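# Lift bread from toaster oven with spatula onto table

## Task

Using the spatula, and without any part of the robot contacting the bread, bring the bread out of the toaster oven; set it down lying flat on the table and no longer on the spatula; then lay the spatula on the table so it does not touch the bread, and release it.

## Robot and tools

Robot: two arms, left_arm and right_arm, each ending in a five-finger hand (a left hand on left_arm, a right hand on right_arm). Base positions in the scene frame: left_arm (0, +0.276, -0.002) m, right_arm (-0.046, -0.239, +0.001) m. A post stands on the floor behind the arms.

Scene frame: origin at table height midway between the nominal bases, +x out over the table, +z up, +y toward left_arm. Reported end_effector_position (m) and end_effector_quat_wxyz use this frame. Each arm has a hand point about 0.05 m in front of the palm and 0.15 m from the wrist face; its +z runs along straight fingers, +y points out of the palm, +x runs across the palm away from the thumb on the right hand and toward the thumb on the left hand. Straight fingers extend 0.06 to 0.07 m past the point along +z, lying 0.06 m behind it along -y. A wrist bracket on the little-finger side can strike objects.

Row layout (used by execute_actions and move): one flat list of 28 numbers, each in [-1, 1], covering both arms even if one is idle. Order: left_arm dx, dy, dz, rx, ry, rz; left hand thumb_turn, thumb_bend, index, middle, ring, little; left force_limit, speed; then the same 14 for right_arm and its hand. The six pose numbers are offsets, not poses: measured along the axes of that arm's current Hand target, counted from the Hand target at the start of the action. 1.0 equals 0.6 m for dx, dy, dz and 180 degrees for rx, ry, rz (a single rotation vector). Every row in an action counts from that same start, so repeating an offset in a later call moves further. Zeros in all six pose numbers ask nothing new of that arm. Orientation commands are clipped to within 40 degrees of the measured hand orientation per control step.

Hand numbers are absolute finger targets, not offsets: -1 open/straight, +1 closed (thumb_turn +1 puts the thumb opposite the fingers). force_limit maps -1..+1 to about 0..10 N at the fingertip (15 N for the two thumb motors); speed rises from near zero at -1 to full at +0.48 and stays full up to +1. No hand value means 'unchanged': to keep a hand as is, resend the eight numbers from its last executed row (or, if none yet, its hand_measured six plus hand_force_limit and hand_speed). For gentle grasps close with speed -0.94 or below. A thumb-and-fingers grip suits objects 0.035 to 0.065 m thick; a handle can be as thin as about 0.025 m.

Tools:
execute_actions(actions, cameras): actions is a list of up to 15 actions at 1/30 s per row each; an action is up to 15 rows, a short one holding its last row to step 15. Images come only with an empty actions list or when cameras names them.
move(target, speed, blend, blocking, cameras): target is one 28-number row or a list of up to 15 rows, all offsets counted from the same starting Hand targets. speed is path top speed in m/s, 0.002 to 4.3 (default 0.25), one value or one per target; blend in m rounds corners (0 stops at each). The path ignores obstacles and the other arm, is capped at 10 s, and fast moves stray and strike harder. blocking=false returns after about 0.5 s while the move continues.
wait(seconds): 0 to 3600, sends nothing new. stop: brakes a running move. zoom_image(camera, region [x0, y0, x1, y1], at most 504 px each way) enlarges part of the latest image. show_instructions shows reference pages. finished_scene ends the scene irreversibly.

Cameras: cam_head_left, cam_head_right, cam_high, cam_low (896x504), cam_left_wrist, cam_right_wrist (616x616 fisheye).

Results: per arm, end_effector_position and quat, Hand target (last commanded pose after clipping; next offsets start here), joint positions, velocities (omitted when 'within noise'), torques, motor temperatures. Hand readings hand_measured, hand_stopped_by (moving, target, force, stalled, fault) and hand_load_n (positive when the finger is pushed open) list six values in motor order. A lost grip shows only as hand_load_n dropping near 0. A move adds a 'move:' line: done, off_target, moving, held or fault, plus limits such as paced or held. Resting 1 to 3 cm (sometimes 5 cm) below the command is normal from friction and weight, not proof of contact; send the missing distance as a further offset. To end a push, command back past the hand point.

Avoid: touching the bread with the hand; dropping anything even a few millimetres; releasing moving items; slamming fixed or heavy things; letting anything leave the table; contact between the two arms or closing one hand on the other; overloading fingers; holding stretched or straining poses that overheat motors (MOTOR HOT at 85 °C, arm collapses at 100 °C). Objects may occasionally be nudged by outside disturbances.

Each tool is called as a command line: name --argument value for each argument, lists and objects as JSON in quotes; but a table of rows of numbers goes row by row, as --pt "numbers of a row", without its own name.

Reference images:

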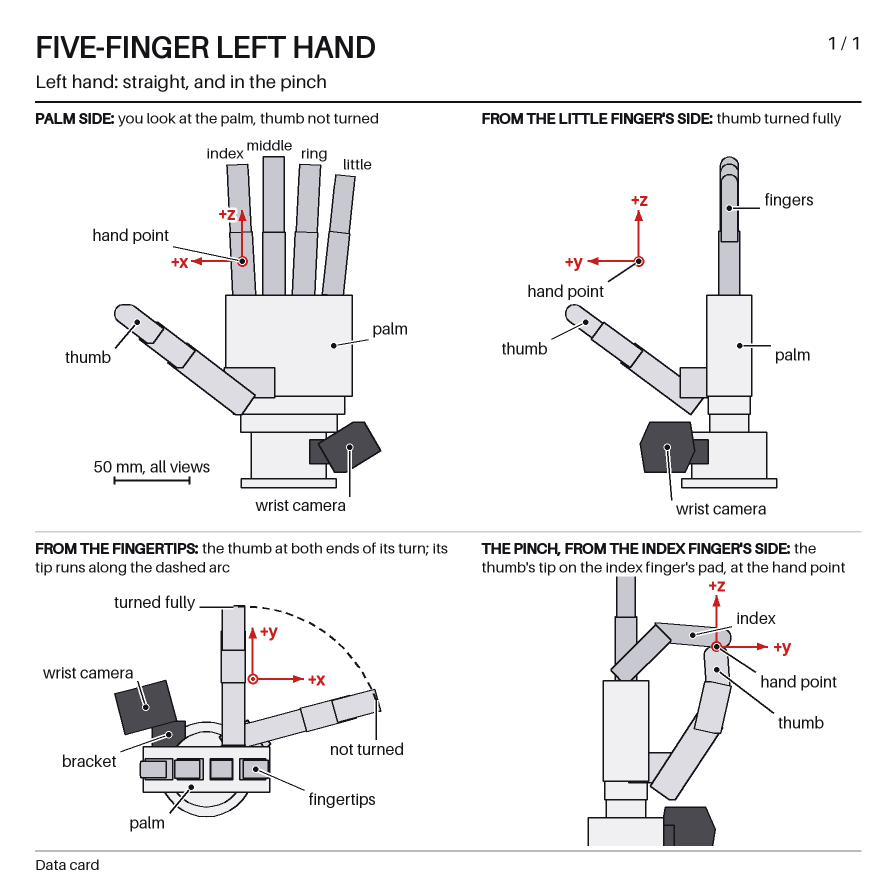

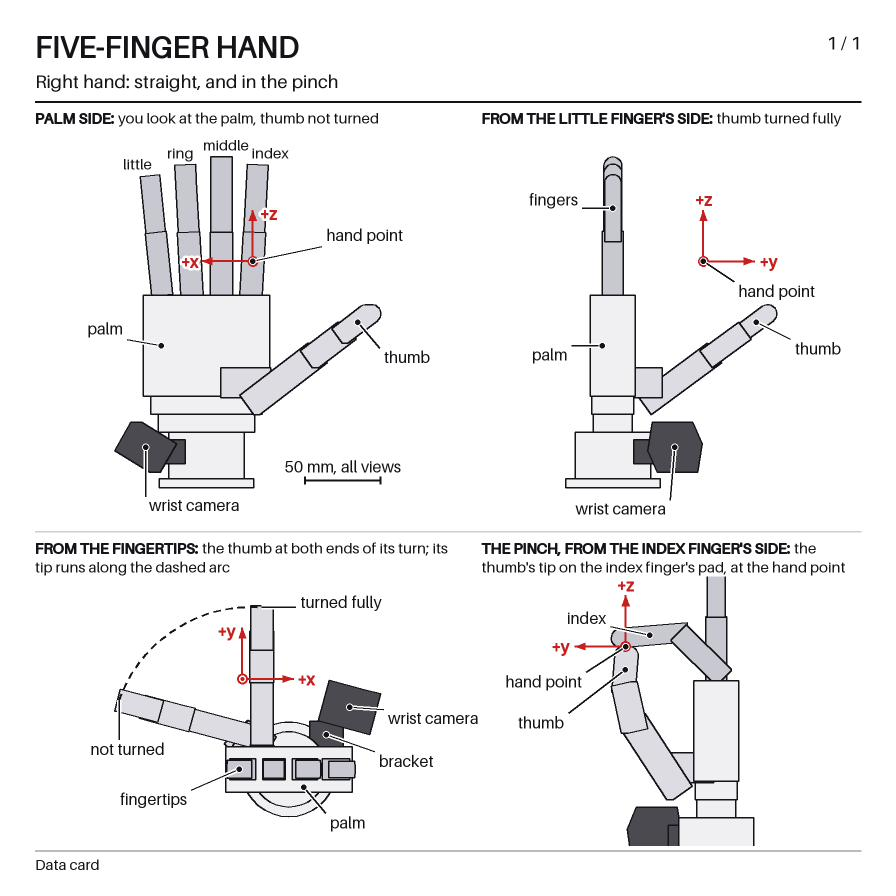

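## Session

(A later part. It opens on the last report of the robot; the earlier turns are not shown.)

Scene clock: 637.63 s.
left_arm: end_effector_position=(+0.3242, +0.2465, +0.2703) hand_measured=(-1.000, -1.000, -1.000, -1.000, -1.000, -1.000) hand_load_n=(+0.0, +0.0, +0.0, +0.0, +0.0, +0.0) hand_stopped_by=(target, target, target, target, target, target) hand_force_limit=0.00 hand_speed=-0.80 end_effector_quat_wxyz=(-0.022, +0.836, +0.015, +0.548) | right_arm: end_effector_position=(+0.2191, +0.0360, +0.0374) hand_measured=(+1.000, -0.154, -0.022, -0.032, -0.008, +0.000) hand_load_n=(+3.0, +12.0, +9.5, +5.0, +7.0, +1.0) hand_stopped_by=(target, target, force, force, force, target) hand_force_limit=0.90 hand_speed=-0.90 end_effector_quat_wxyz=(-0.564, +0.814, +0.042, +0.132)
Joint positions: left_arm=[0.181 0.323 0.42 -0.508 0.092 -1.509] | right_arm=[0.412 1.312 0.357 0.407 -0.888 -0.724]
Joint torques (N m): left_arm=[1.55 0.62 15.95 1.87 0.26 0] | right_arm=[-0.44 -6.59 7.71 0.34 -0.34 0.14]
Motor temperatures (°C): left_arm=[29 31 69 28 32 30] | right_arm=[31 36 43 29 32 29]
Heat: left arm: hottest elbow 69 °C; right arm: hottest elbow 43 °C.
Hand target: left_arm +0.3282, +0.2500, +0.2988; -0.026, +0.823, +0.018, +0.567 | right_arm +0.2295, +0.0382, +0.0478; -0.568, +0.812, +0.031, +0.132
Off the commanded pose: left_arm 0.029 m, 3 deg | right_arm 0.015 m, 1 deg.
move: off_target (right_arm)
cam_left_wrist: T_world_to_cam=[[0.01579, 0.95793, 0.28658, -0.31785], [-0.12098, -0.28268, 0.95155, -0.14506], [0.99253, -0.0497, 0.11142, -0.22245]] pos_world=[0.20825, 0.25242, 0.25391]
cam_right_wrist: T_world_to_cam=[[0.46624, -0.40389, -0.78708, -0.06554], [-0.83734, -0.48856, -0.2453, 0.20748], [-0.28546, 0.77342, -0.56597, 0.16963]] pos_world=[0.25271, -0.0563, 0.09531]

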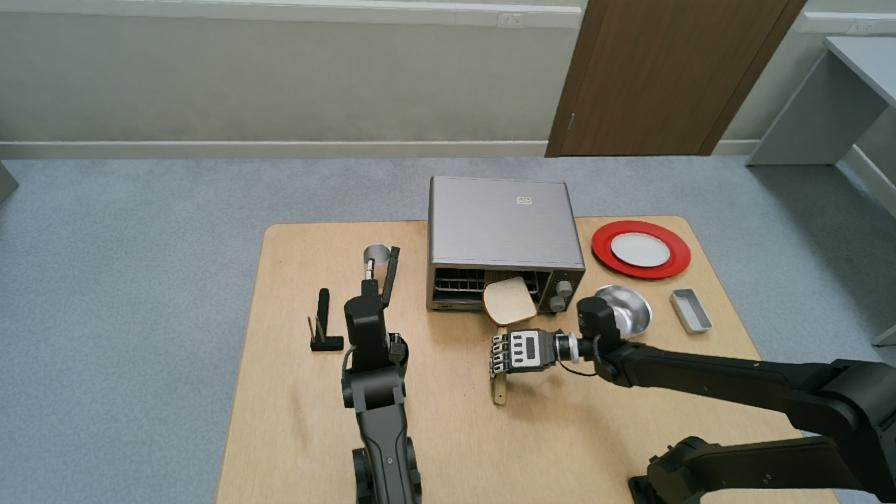

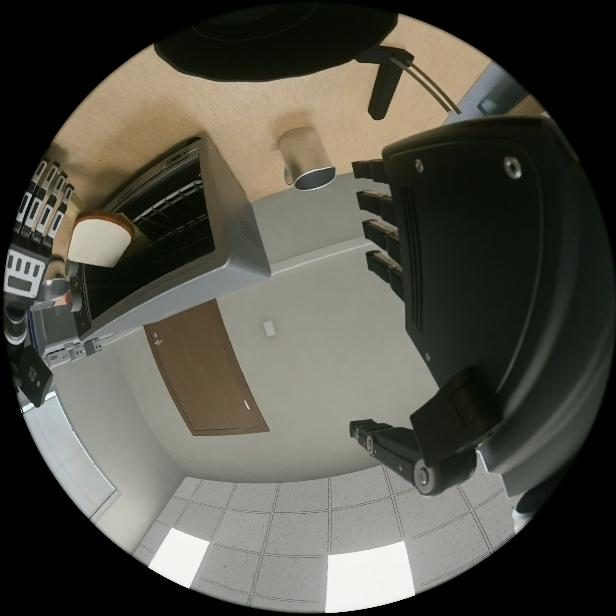

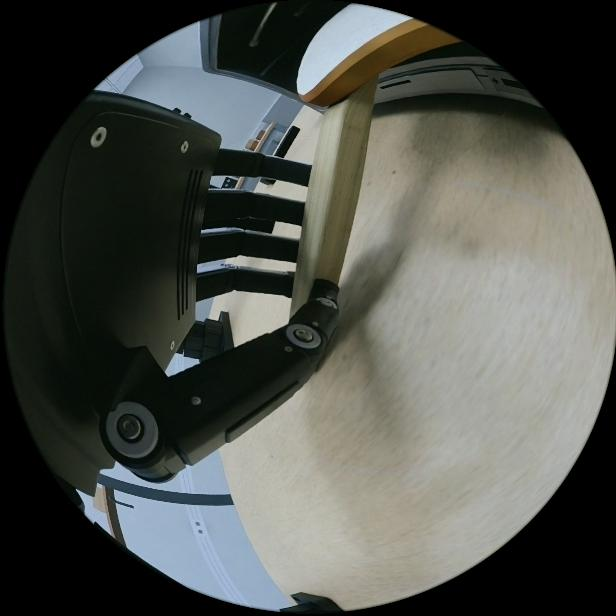

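move --pt "0 0 0 0 0 0 -1 -1 -1 -1 -1 -1 0 -0.8 0.0125 -0.0457 -0.0160 0 -0.0119 0.0341 1 -0.15 0.4 0.4 0.05 0.0 0.9 -0.9" --speed 0.04 --cameras '["cam_head_left","cam_head_right","cam_left_wrist","cam_right_wrist"]'

zoom_image --camera "cam_left_wrist" --region '[0, 130, 200, 330]'

zoom_image --camera "cam_right_wrist" --region '[180, 0, 480, 300]'

Scene clock: 640.00 s.
left_arm: end_effector_position=(+0.3242, +0.2465, +0.2703) hand_measured=(-1.000, -1.000, -1.000, -1.000, -1.000, -1.000) hand_load_n=(+0.0, +0.0, +0.0, +0.0, +0.0, +0.0) hand_stopped_by=(target, target, target, target, target, target) hand_force_limit=0.00 hand_speed=-0.80 end_effector_quat_wxyz=(-0.022, +0.836, +0.015, +0.548) | right_arm: end_effector_position=(+0.2122, +0.0350, +0.0594) hand_measured=(+1.000, -0.154, -0.022, -0.032, -0.008, +0.000) hand_load_n=(+2.0, +12.5, +8.0, +4.5, +6.5, +0.5) hand_stopped_by=(target, target, force, force, force, target) hand_force_limit=0.90 hand_speed=-0.90 end_effector_quat_wxyz=(-0.567, +0.821, +0.001, +0.074)
Joint positions: left_arm=[0.181 0.323 0.42 -0.508 0.092 -1.509] | right_arm=[0.391 1.248 0.418 0.203 -0.938 -0.659]
Joint torques (N m): left_arm=[1.44 0.62 15.98 1.89 0.26 0] | right_arm=[-1.55 -6.59 9.16 0.51 -0.4 0.07]
Motor temperatures (°C): left_arm=[29 31 70 28 32 30] | right_arm=[31 36 43 29 32 29]
Heat: left arm: hottest elbow 70 °C; right arm: hottest elbow 43 °C.
Hand target: left_arm +0.3282, +0.2500, +0.2988; -0.026, +0.823, +0.018, +0.567 | right_arm +0.2294, +0.0382, +0.0777; -0.573, +0.815, -0.002, +0.086
Off the commanded pose: left_arm 0.029 m, 3 deg | right_arm 0.025 m, 2 deg.
move: off_target (right_arm)
cam_left_wrist: T_world_to_cam=[[0.01579, 0.95793, 0.28658, -0.31785], [-0.12098, -0.28268, 0.95155, -0.14506], [0.99253, -0.0497, 0.11142, -0.22245]] pos_world=[0.20825, 0.25242, 0.25391]
cam_right_wrist: T_world_to_cam=[[0.3484, -0.40176, -0.84688, -0.01688], [-0.86447, -0.48699, -0.12461, 0.20519], [-0.36236, 0.77552, -0.51697, 0.19424]] pos_world=[0.25365, -0.0575, 0.11169]

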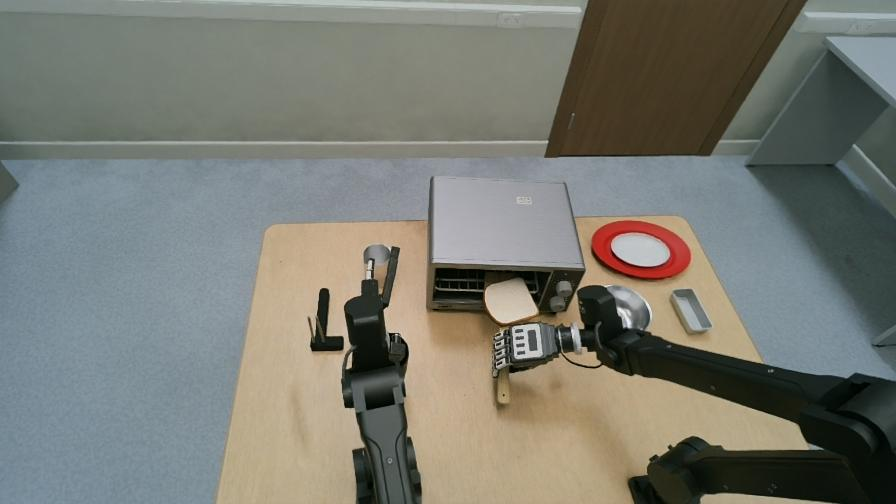

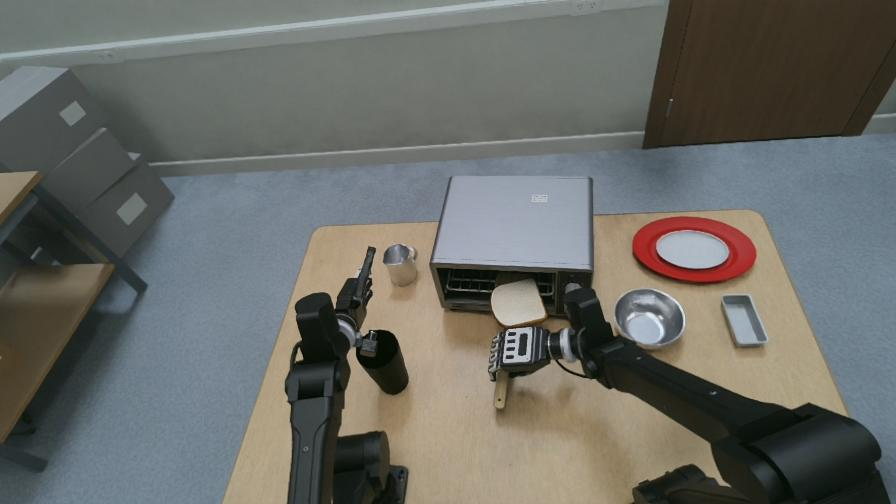

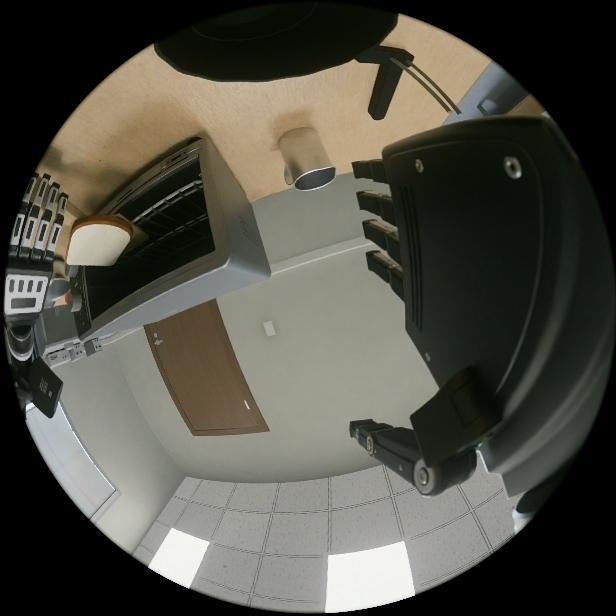

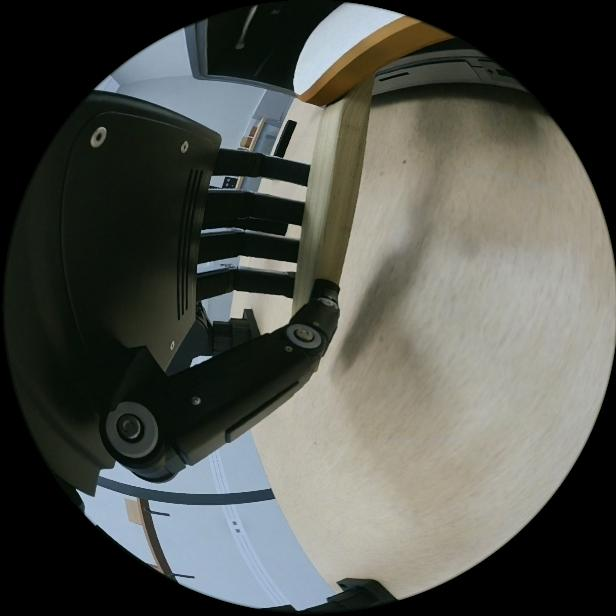

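Scaled by 2.520 from the camera's image (finer frame: 880x880).

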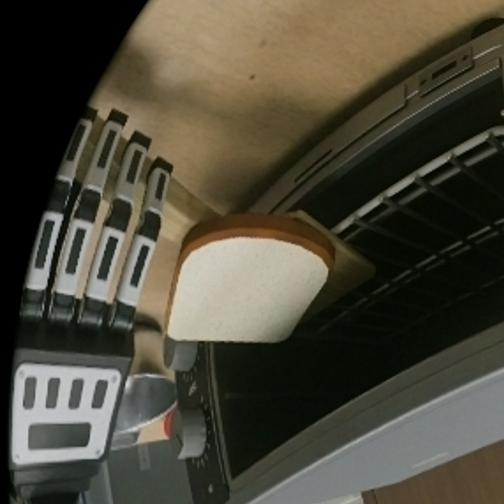

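Scaled by 1.680 from the camera's image (finer frame: 880x880).

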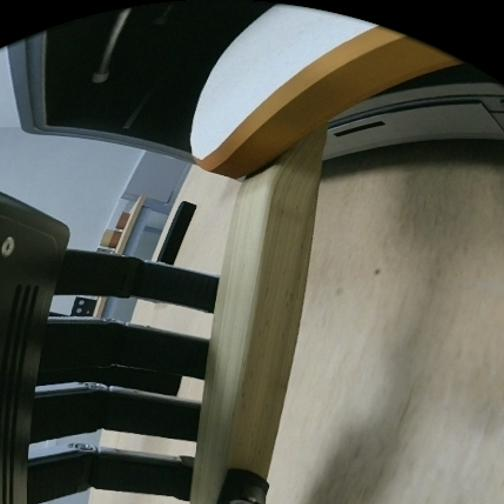

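move --pt "0 0 0 0 0 0 -1 -1 -1 -1 -1 -1 0 -0.8 0.0069 -0.0467 -0.0164 0 0.0055 -0.0157 1 -0.15 0.4 0.4 0.05 0.0 0.9 -0.9" --speed 0.04 --cameras '["cam_head_left","cam_head_right","cam_left_wrist","cam_right_wrist"]'

zoom_image --camera "cam_left_wrist" --region '[0, 130, 200, 330]'

zoom_image --camera "cam_right_wrist" --region '[180, 0, 480, 300]'

Scene clock: 641.60 s.
left_arm: end_effector_position=(+0.3242, +0.2465, +0.2703) hand_measured=(-1.000, -1.000, -1.000, -1.000, -1.000, -1.000) hand_load_n=(+0.0, -0.5, +0.0, +0.0, +0.0, +0.0) hand_stopped_by=(target, target, target, target, target, target) hand_force_limit=0.00 hand_speed=-0.80 end_effector_quat_wxyz=(-0.022, +0.836, +0.015, +0.548) | right_arm: end_effector_position=(+0.2104, +0.0315, +0.0838) hand_measured=(+1.000, -0.154, -0.022, -0.032, -0.008, +0.000) hand_load_n=(+2.0, +13.5, +8.0, +4.5, +6.0, +0.0) hand_stopped_by=(target, target, force, force, force, target) hand_force_limit=0.90 hand_speed=-0.90 end_effector_quat_wxyz=(-0.563, +0.822, -0.004, +0.083)
Joint positions: left_arm=[0.181 0.323 0.42 -0.508 0.092 -1.509] | right_arm=[0.391 1.146 0.435 0.093 -0.917 -0.655]
Joint torques (N m): left_arm=[1.49 0.62 15.94 1.89 0.26 0.02] | right_arm=[-0.67 -6.07 10.43 0.57 -0.28 -0.25]
Motor temperatures (°C): left_arm=[29 31 70 28 32 30] | right_arm=[31 36 43 29 32 29]
Heat: left arm: hottest elbow 70 °C; right arm: hottest elbow 43 °C.
Hand target: left_arm +0.3282, +0.2500, +0.2988; -0.026, +0.823, +0.018, +0.567 | right_arm +0.2294, +0.0382, +0.1077; -0.571, +0.814, +0.013, +0.108
Off the commanded pose: left_arm 0.029 m, 3 deg | right_arm 0.031 m, 4 deg.
move: off_target (right_arm)
cam_left_wrist: T_world_to_cam=[[0.01579, 0.95793, 0.28658, -0.31785], [-0.12098, -0.28268, 0.95155, -0.14506], [0.99253, -0.0497, 0.11142, -0.22245]] pos_world=[0.20825, 0.25242, 0.25391]
cam_right_wrist: T_world_to_cam=[[0.34843, -0.41464, -0.84064, 0.00282], [-0.87235, -0.47157, -0.12898, 0.20644], [-0.34294, 0.77827, -0.52602, 0.20547]] pos_world=[0.24957, -0.06139, 0.13708]

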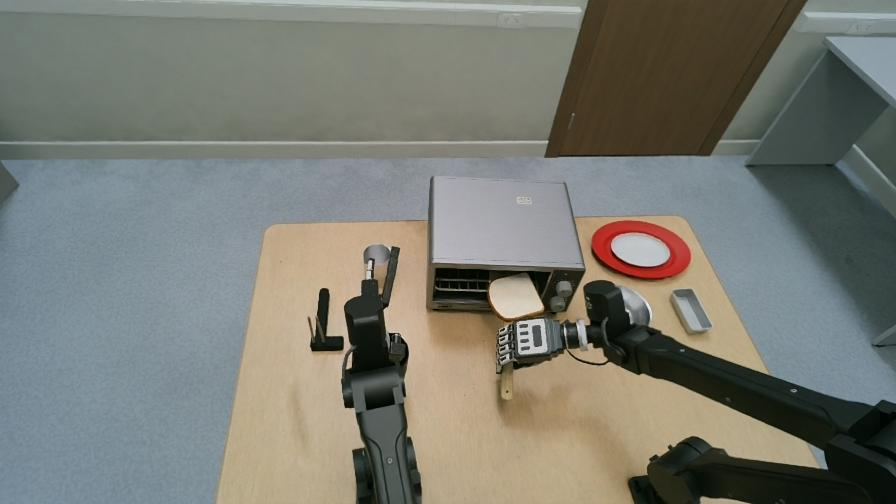

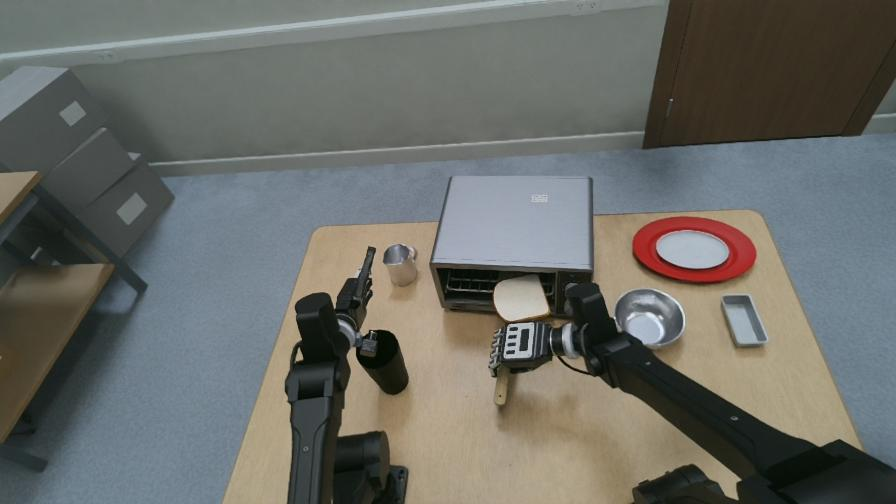

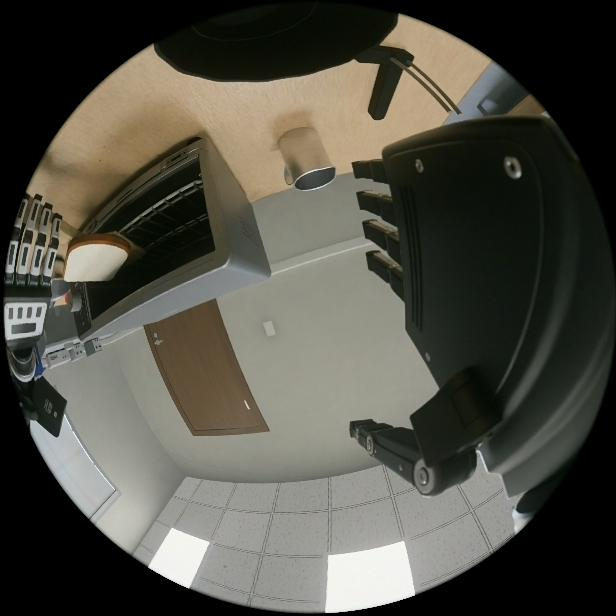

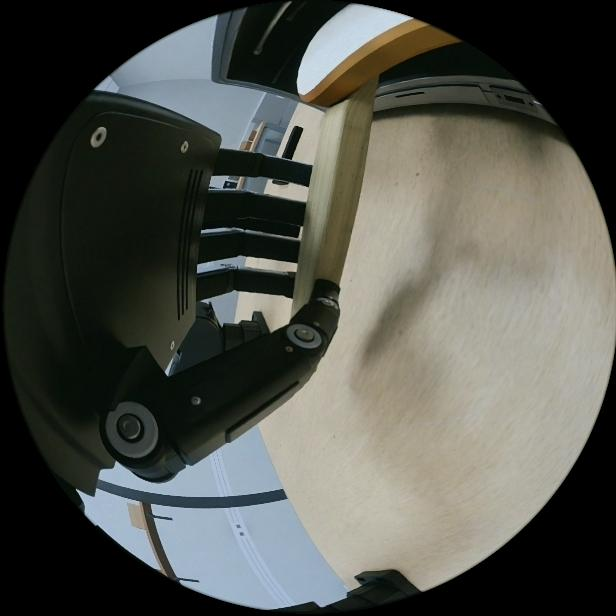

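Scaled by 2.520 from the camera's image (finer frame: 880x880).

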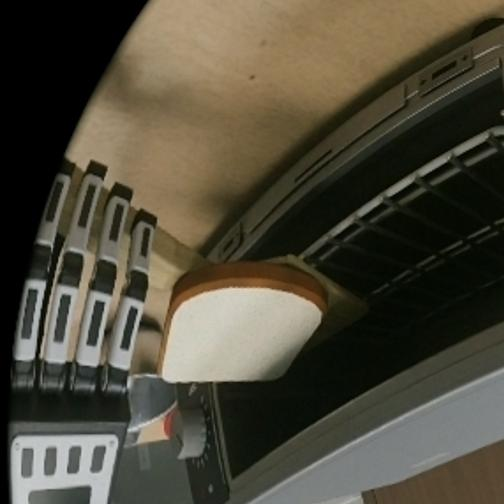

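Scaled by 1.680 from the camera's image (finer frame: 880x880).

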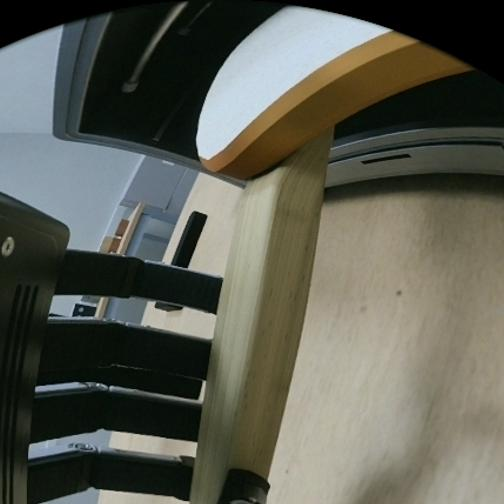

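zoom_image --camera "cam_head_left" --region '[450, 260, 610, 420]'

zoom_image --camera "cam_head_right" --region '[450, 260, 610, 420]'

Scaled by 3.150 from the camera's image (finer frame: 1280x720).

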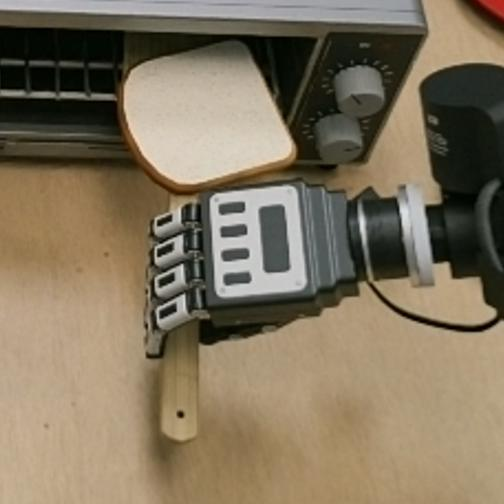

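Scaled by 3.150 from the camera's image (finer frame: 1280x720).

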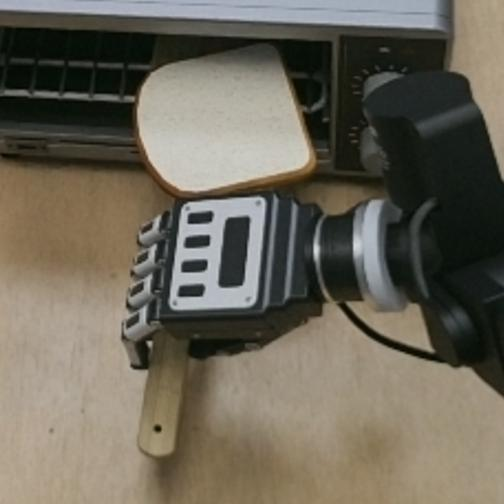

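move --pt "0 0 0 0 0 0 -1 -1 -1 -1 -1 -1 0 -0.8 -0.1229 -0.0210 -0.0123 0 0 0 1 -0.15 0.4 0.4 0.05 0.0 0.9 -0.9" --speed 0.05 --cameras '["cam_head_left","cam_head_right","cam_left_wrist","cam_right_wrist"]'

zoom_image --camera "cam_head_left" --region '[450, 260, 610, 420]'

zoom_image --camera "cam_right_wrist" --region '[180, 0, 480, 300]'

Scene clock: 644.03 s.
left_arm: end_effector_position=(+0.3242, +0.2465, +0.2703) hand_measured=(-1.000, -1.000, -1.000, -1.000, -1.000, -1.000) hand_load_n=(+0.0, +0.0, -0.5, +0.0, +0.0, +0.0) hand_stopped_by=(target, target, target, target, target, target) hand_force_limit=0.00 hand_speed=-0.80 end_effector_quat_wxyz=(-0.022, +0.836, +0.015, +0.548) | right_arm: end_effector_position=(+0.1587, +0.0416, +0.1044) hand_measured=(+1.000, -0.154, -0.022, -0.032, -0.008, +0.000) hand_load_n=(+2.0, +13.5, +8.0, +4.0, +6.5, +0.0) hand_stopped_by=(target, target, force, force, force, target) hand_force_limit=0.90 hand_speed=-0.90 end_effector_quat_wxyz=(-0.569, +0.815, +0.010, +0.109)
Joint positions: left_arm=[0.181 0.323 0.42 -0.508 0.092 -1.509] | right_arm=[0.531 0.902 0.332 0.085 -0.786 -0.558]
Joint torques (N m): left_arm=[1.44 0.67 15.98 1.91 0.25 0.01] | right_arm=[0.62 -3.84 7.46 0.84 -0.14 -0.04]
Motor temperatures (°C): left_arm=[29 31 70 28 32 30] | right_arm=[31 36 43 29 32 29]
Heat: left arm: hottest elbow 70 °C; right arm: hottest elbow 43 °C.
Hand target: left_arm +0.3282, +0.2500, +0.2988; -0.026, +0.823, +0.018, +0.567 | right_arm +0.1545, +0.0431, +0.1077; -0.571, +0.814, +0.013, +0.108
Off the commanded pose: left_arm 0.029 m, 3 deg | right_arm 0.006 m, 1 deg.
move: done
cam_left_wrist: T_world_to_cam=[[0.01579, 0.95793, 0.28658, -0.31785], [-0.12098, -0.28268, 0.95155, -0.14506], [0.99253, -0.0497, 0.11142, -0.22245]] pos_world=[0.20825, 0.25242, 0.25391]
cam_right_wrist: T_world_to_cam=[[0.39641, -0.40442, -0.8242, 0.0326], [-0.86543, -0.46425, -0.18844, 0.17359], [-0.30643, 0.78798, -0.53403, 0.18535]] pos_world=[0.1941, -0.05228, 0.15857]

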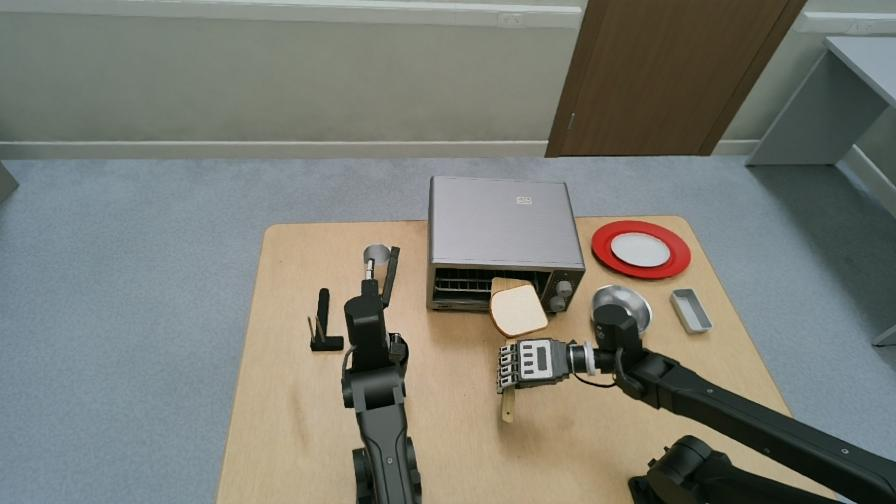

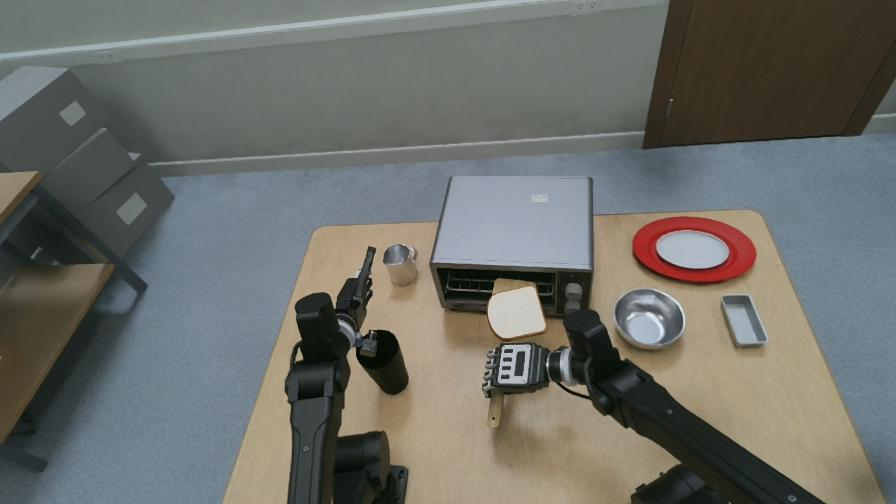

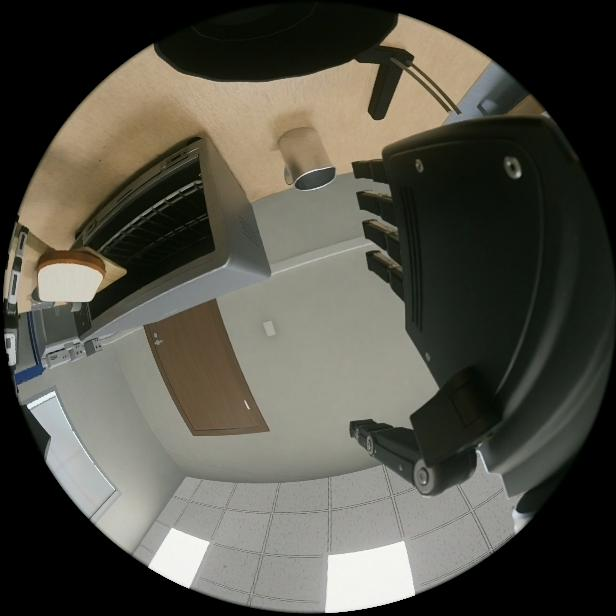

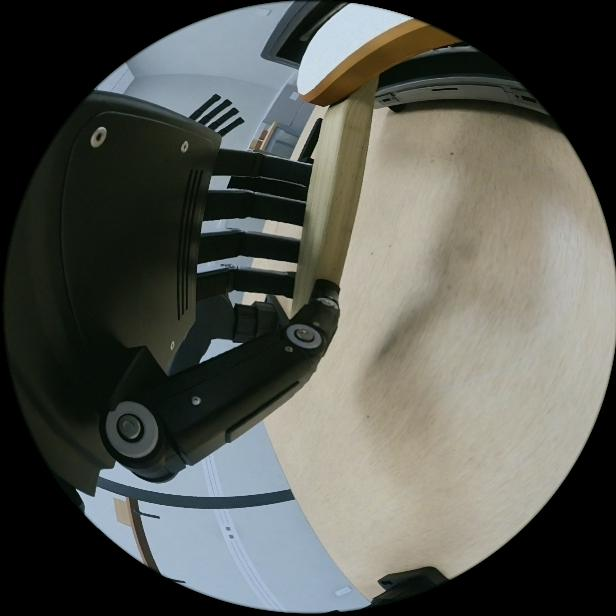

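Scaled by 3.150 from the camera's image (finer frame: 1280x720).

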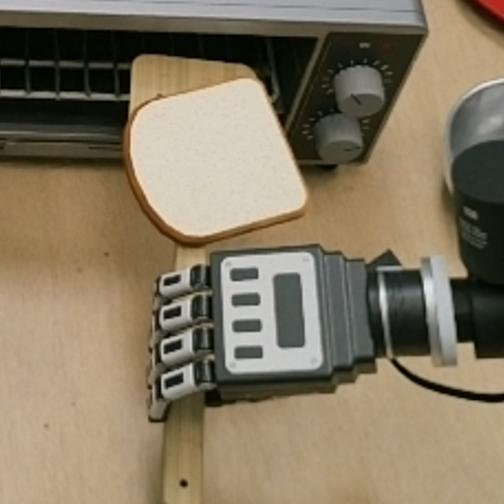

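Scaled by 1.680 from the camera's image (finer frame: 880x880).

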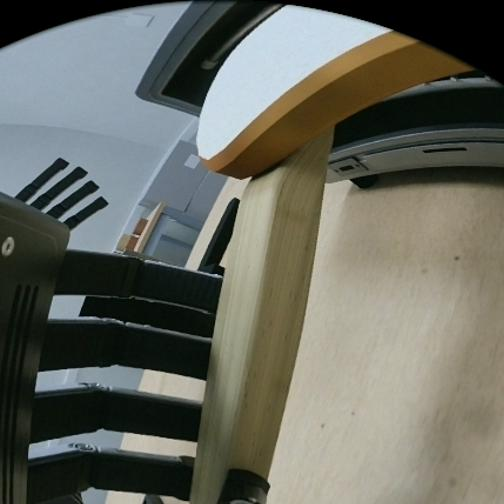

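move --pt "0 0 0 0 0 0 -1 -1 -1 -1 -1 -1 0 -0.8 -0.0814 -0.0121 -0.0134 -0.0106 0.0515 0.0181 1 -0.15 0.4 0.4 0.05 0.0 0.9 -0.9" --speed 0.06 --cameras '["cam_head_left","cam_right_wrist"]'

Scene clock: 647.30 s.
left_arm: end_effector_position=(+0.3242, +0.2465, +0.2703) hand_measured=(-1.000, -1.000, -1.000, -1.000, -1.000, -1.000) hand_load_n=(-0.5, +0.0, +0.0, +0.0, +0.0, +0.0) hand_stopped_by=(target, target, target, target, target, target) hand_force_limit=0.00 hand_speed=-0.80 end_effector_quat_wxyz=(-0.022, +0.836, +0.015, +0.548) | right_arm: end_effector_position=(+0.1079, +0.0423, +0.1054) hand_measured=(+1.000, -0.154, -0.022, -0.032, -0.008, +0.000) hand_load_n=(+2.5, +13.5, +8.0, +4.5, +6.5, +0.0) hand_stopped_by=(target, target, force, force, force, target) hand_force_limit=0.90 hand_speed=-0.90 end_effector_quat_wxyz=(-0.557, +0.813, -0.060, +0.159)
Joint positions: left_arm=[0.181 0.323 0.42 -0.508 0.092 -1.509] | right_arm=[0.803 0.588 0.212 0.013 -0.376 -0.344]
Joint torques (N m): left_arm=[1.44 0.67 15.98 1.89 0.26 0.01] | right_arm=[0.73 -0.56 8.42 0.87 0.08 -0.05]
Motor temperatures (°C): left_arm=[29 31 70 28 32 30] | right_arm=[31 36 43 29 32 29]
Heat: left arm: hottest elbow 70 °C; right arm: hottest elbow 43 °C.
Hand target: left_arm +0.3282, +0.2500, +0.2988; -0.026, +0.823, +0.018, +0.567 | right_arm +0.1043, +0.0431, +0.1077; -0.559, +0.812, -0.058, +0.157
Off the commanded pose: left_arm 0.029 m, 3 deg | right_arm 0.004 m, 0 deg.
move: done
cam_right_wrist: T_world_to_cam=[[0.3226, -0.46823, -0.82261, 0.06429], [-0.9321, -0.30834, -0.19003, 0.13096], [-0.16467, 0.82806, -0.53591, 0.153]] pos_world=[0.12652, -0.05622, 0.15976]

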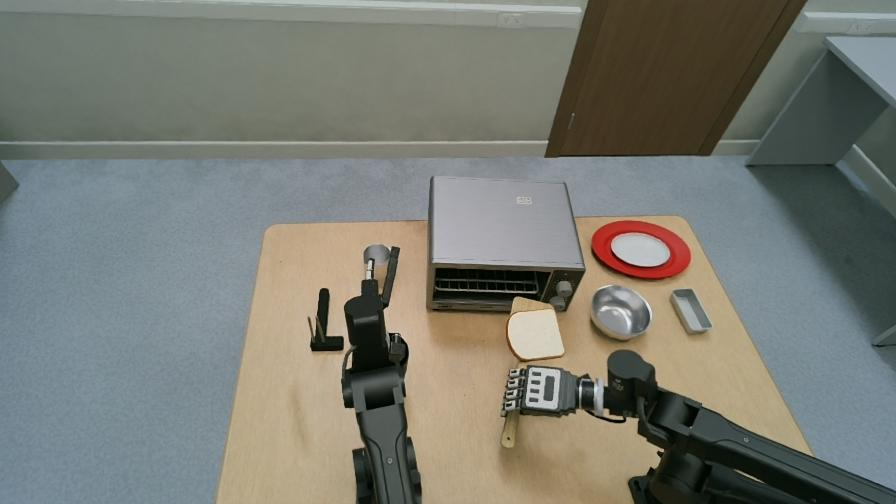

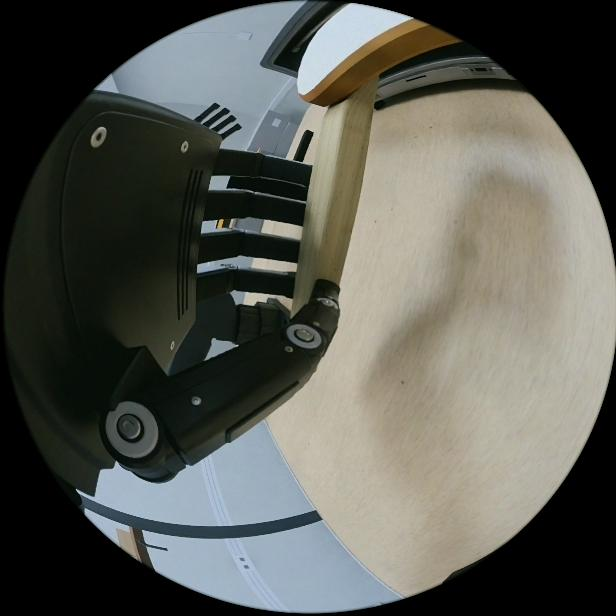

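move --pt "0 0 0 0 0 0 -1 -1 -1 -1 -1 -1 0 -0.8 0.0636 0.0044 0.0249 -0.0306 0.1492 0.0524 1 -0.15 0.4 0.4 0.05 0.0 0.9 -0.9" --speed 0.1 --cameras '["cam_head_left","cam_head_right","cam_left_wrist","cam_right_wrist"]'

zoom_image --camera "cam_head_left" --region '[460, 280, 620, 440]'

zoom_image --camera "cam_head_right" --region '[460, 280, 620, 440]'

Scene clock: 650.77 s.
left_arm: end_effector_position=(+0.3242, +0.2465, +0.2703) hand_measured=(-1.000, -1.000, -1.000, -1.000, -1.000, -1.000) hand_load_n=(+0.0, +0.0, +0.0, +0.0, +0.0, +0.0) hand_stopped_by=(target, target, target, target, target, target) hand_force_limit=0.00 hand_speed=-0.80 end_effector_quat_wxyz=(-0.022, +0.836, +0.015, +0.548) | right_arm: end_effector_position=(+0.1419, +0.0309, +0.0894) hand_measured=(+1.000, -0.154, -0.022, -0.032, -0.008, +0.000) hand_load_n=(+2.0, +13.5, +8.0, +4.0, +6.5, +0.5) hand_stopped_by=(target, target, force, force, force, target) hand_force_limit=0.90 hand_speed=-0.90 end_effector_quat_wxyz=(-0.482, +0.784, -0.259, +0.292)
Joint positions: left_arm=[0.181 0.323 0.42 -0.508 0.092 -1.509] | right_arm=[1.082 0.65 0.206 0.043 0.363 -0.075]
Joint torques (N m): left_arm=[1.32 0.73 15.95 1.88 0.26 0.01] | right_arm=[0.97 0.32 10.43 2.5 0.38 -0.05]
Motor temperatures (°C): left_arm=[29 31 70 28 32 30] | right_arm=[31 36 43 29 32 29]
Heat: left arm: hottest elbow 70 °C; right arm: hottest elbow 43 °C.
Hand target: left_arm +0.3282, +0.2500, +0.2988; -0.026, +0.823, +0.018, +0.567 | right_arm +0.1454, +0.0451, +0.1076; -0.502, +0.772, -0.259, +0.292
Off the commanded pose: left_arm 0.029 m, 3 deg | right_arm 0.023 m, 3 deg.
move: off_target (right_arm)
cam_left_wrist: T_world_to_cam=[[0.01579, 0.95793, 0.28658, -0.31785], [-0.12098, -0.28268, 0.95155, -0.14506], [0.99253, -0.0497, 0.11142, -0.22245]] pos_world=[0.20825, 0.25242, 0.25391]
cam_right_wrist: T_world_to_cam=[[0.04235, -0.59736, -0.80085, 0.07667], [-0.96776, 0.17468, -0.18147, 0.14537], [0.24829, 0.78272, -0.57071, 0.10536]] pos_world=[0.11127, -0.06206, 0.14791]

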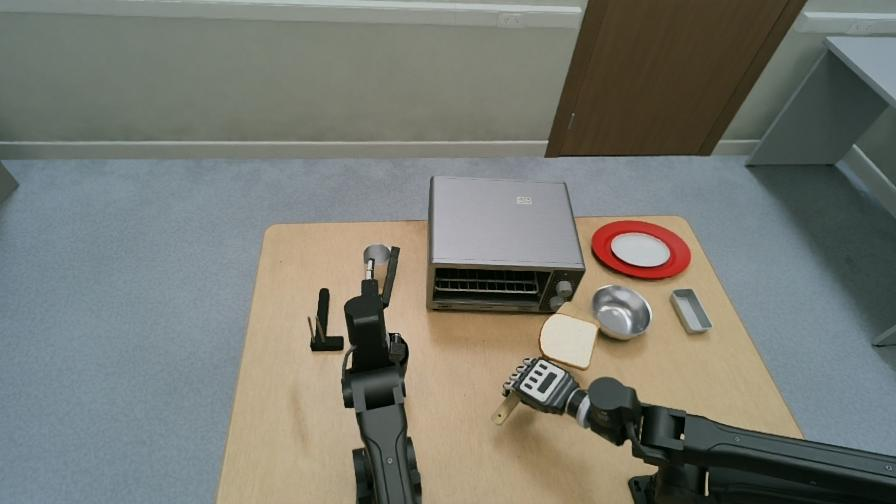

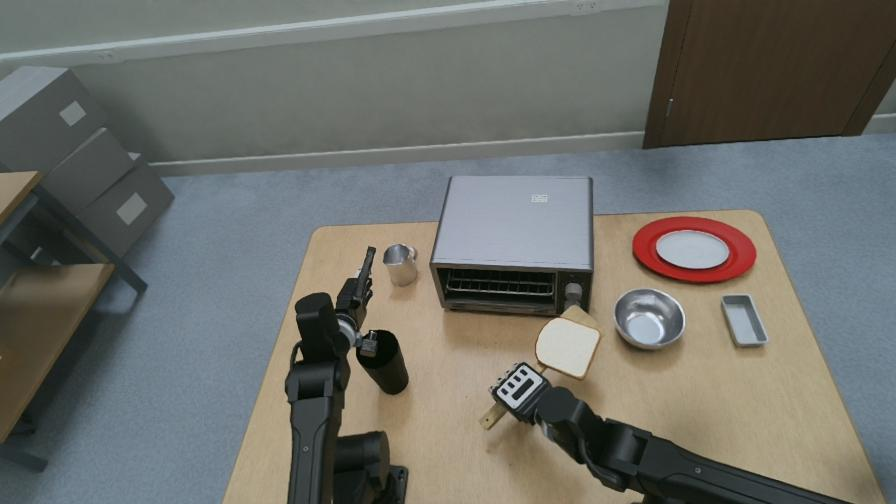

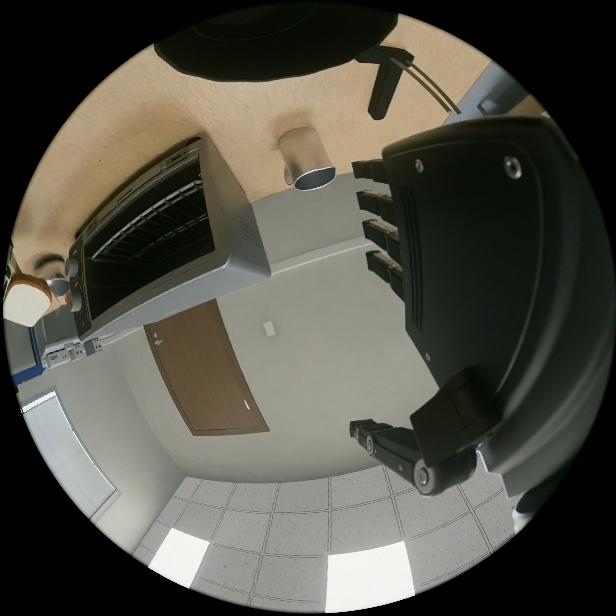

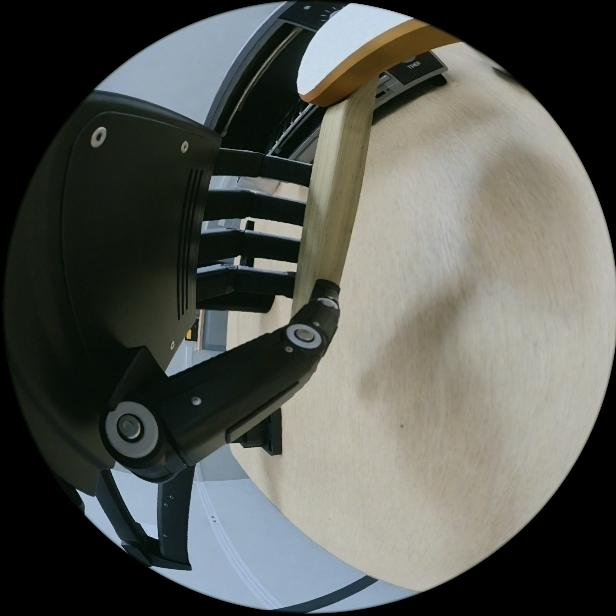

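Scaled by 3.150 from the camera's image (finer frame: 1280x720).

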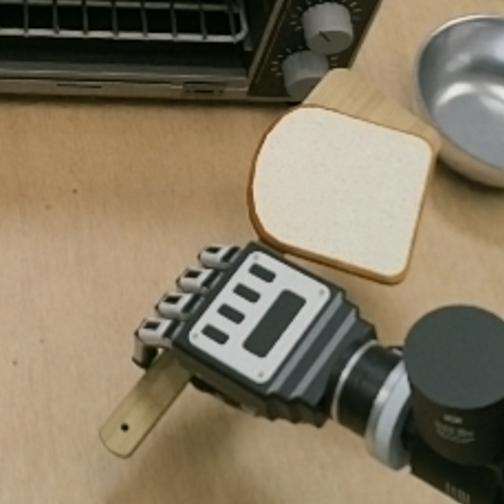

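Scaled by 3.150 from the camera's image (finer frame: 1280x720).

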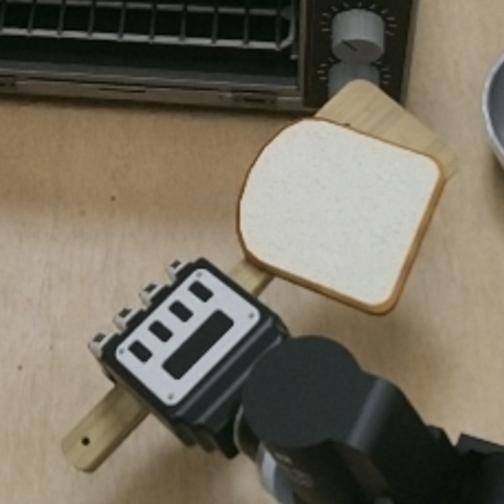

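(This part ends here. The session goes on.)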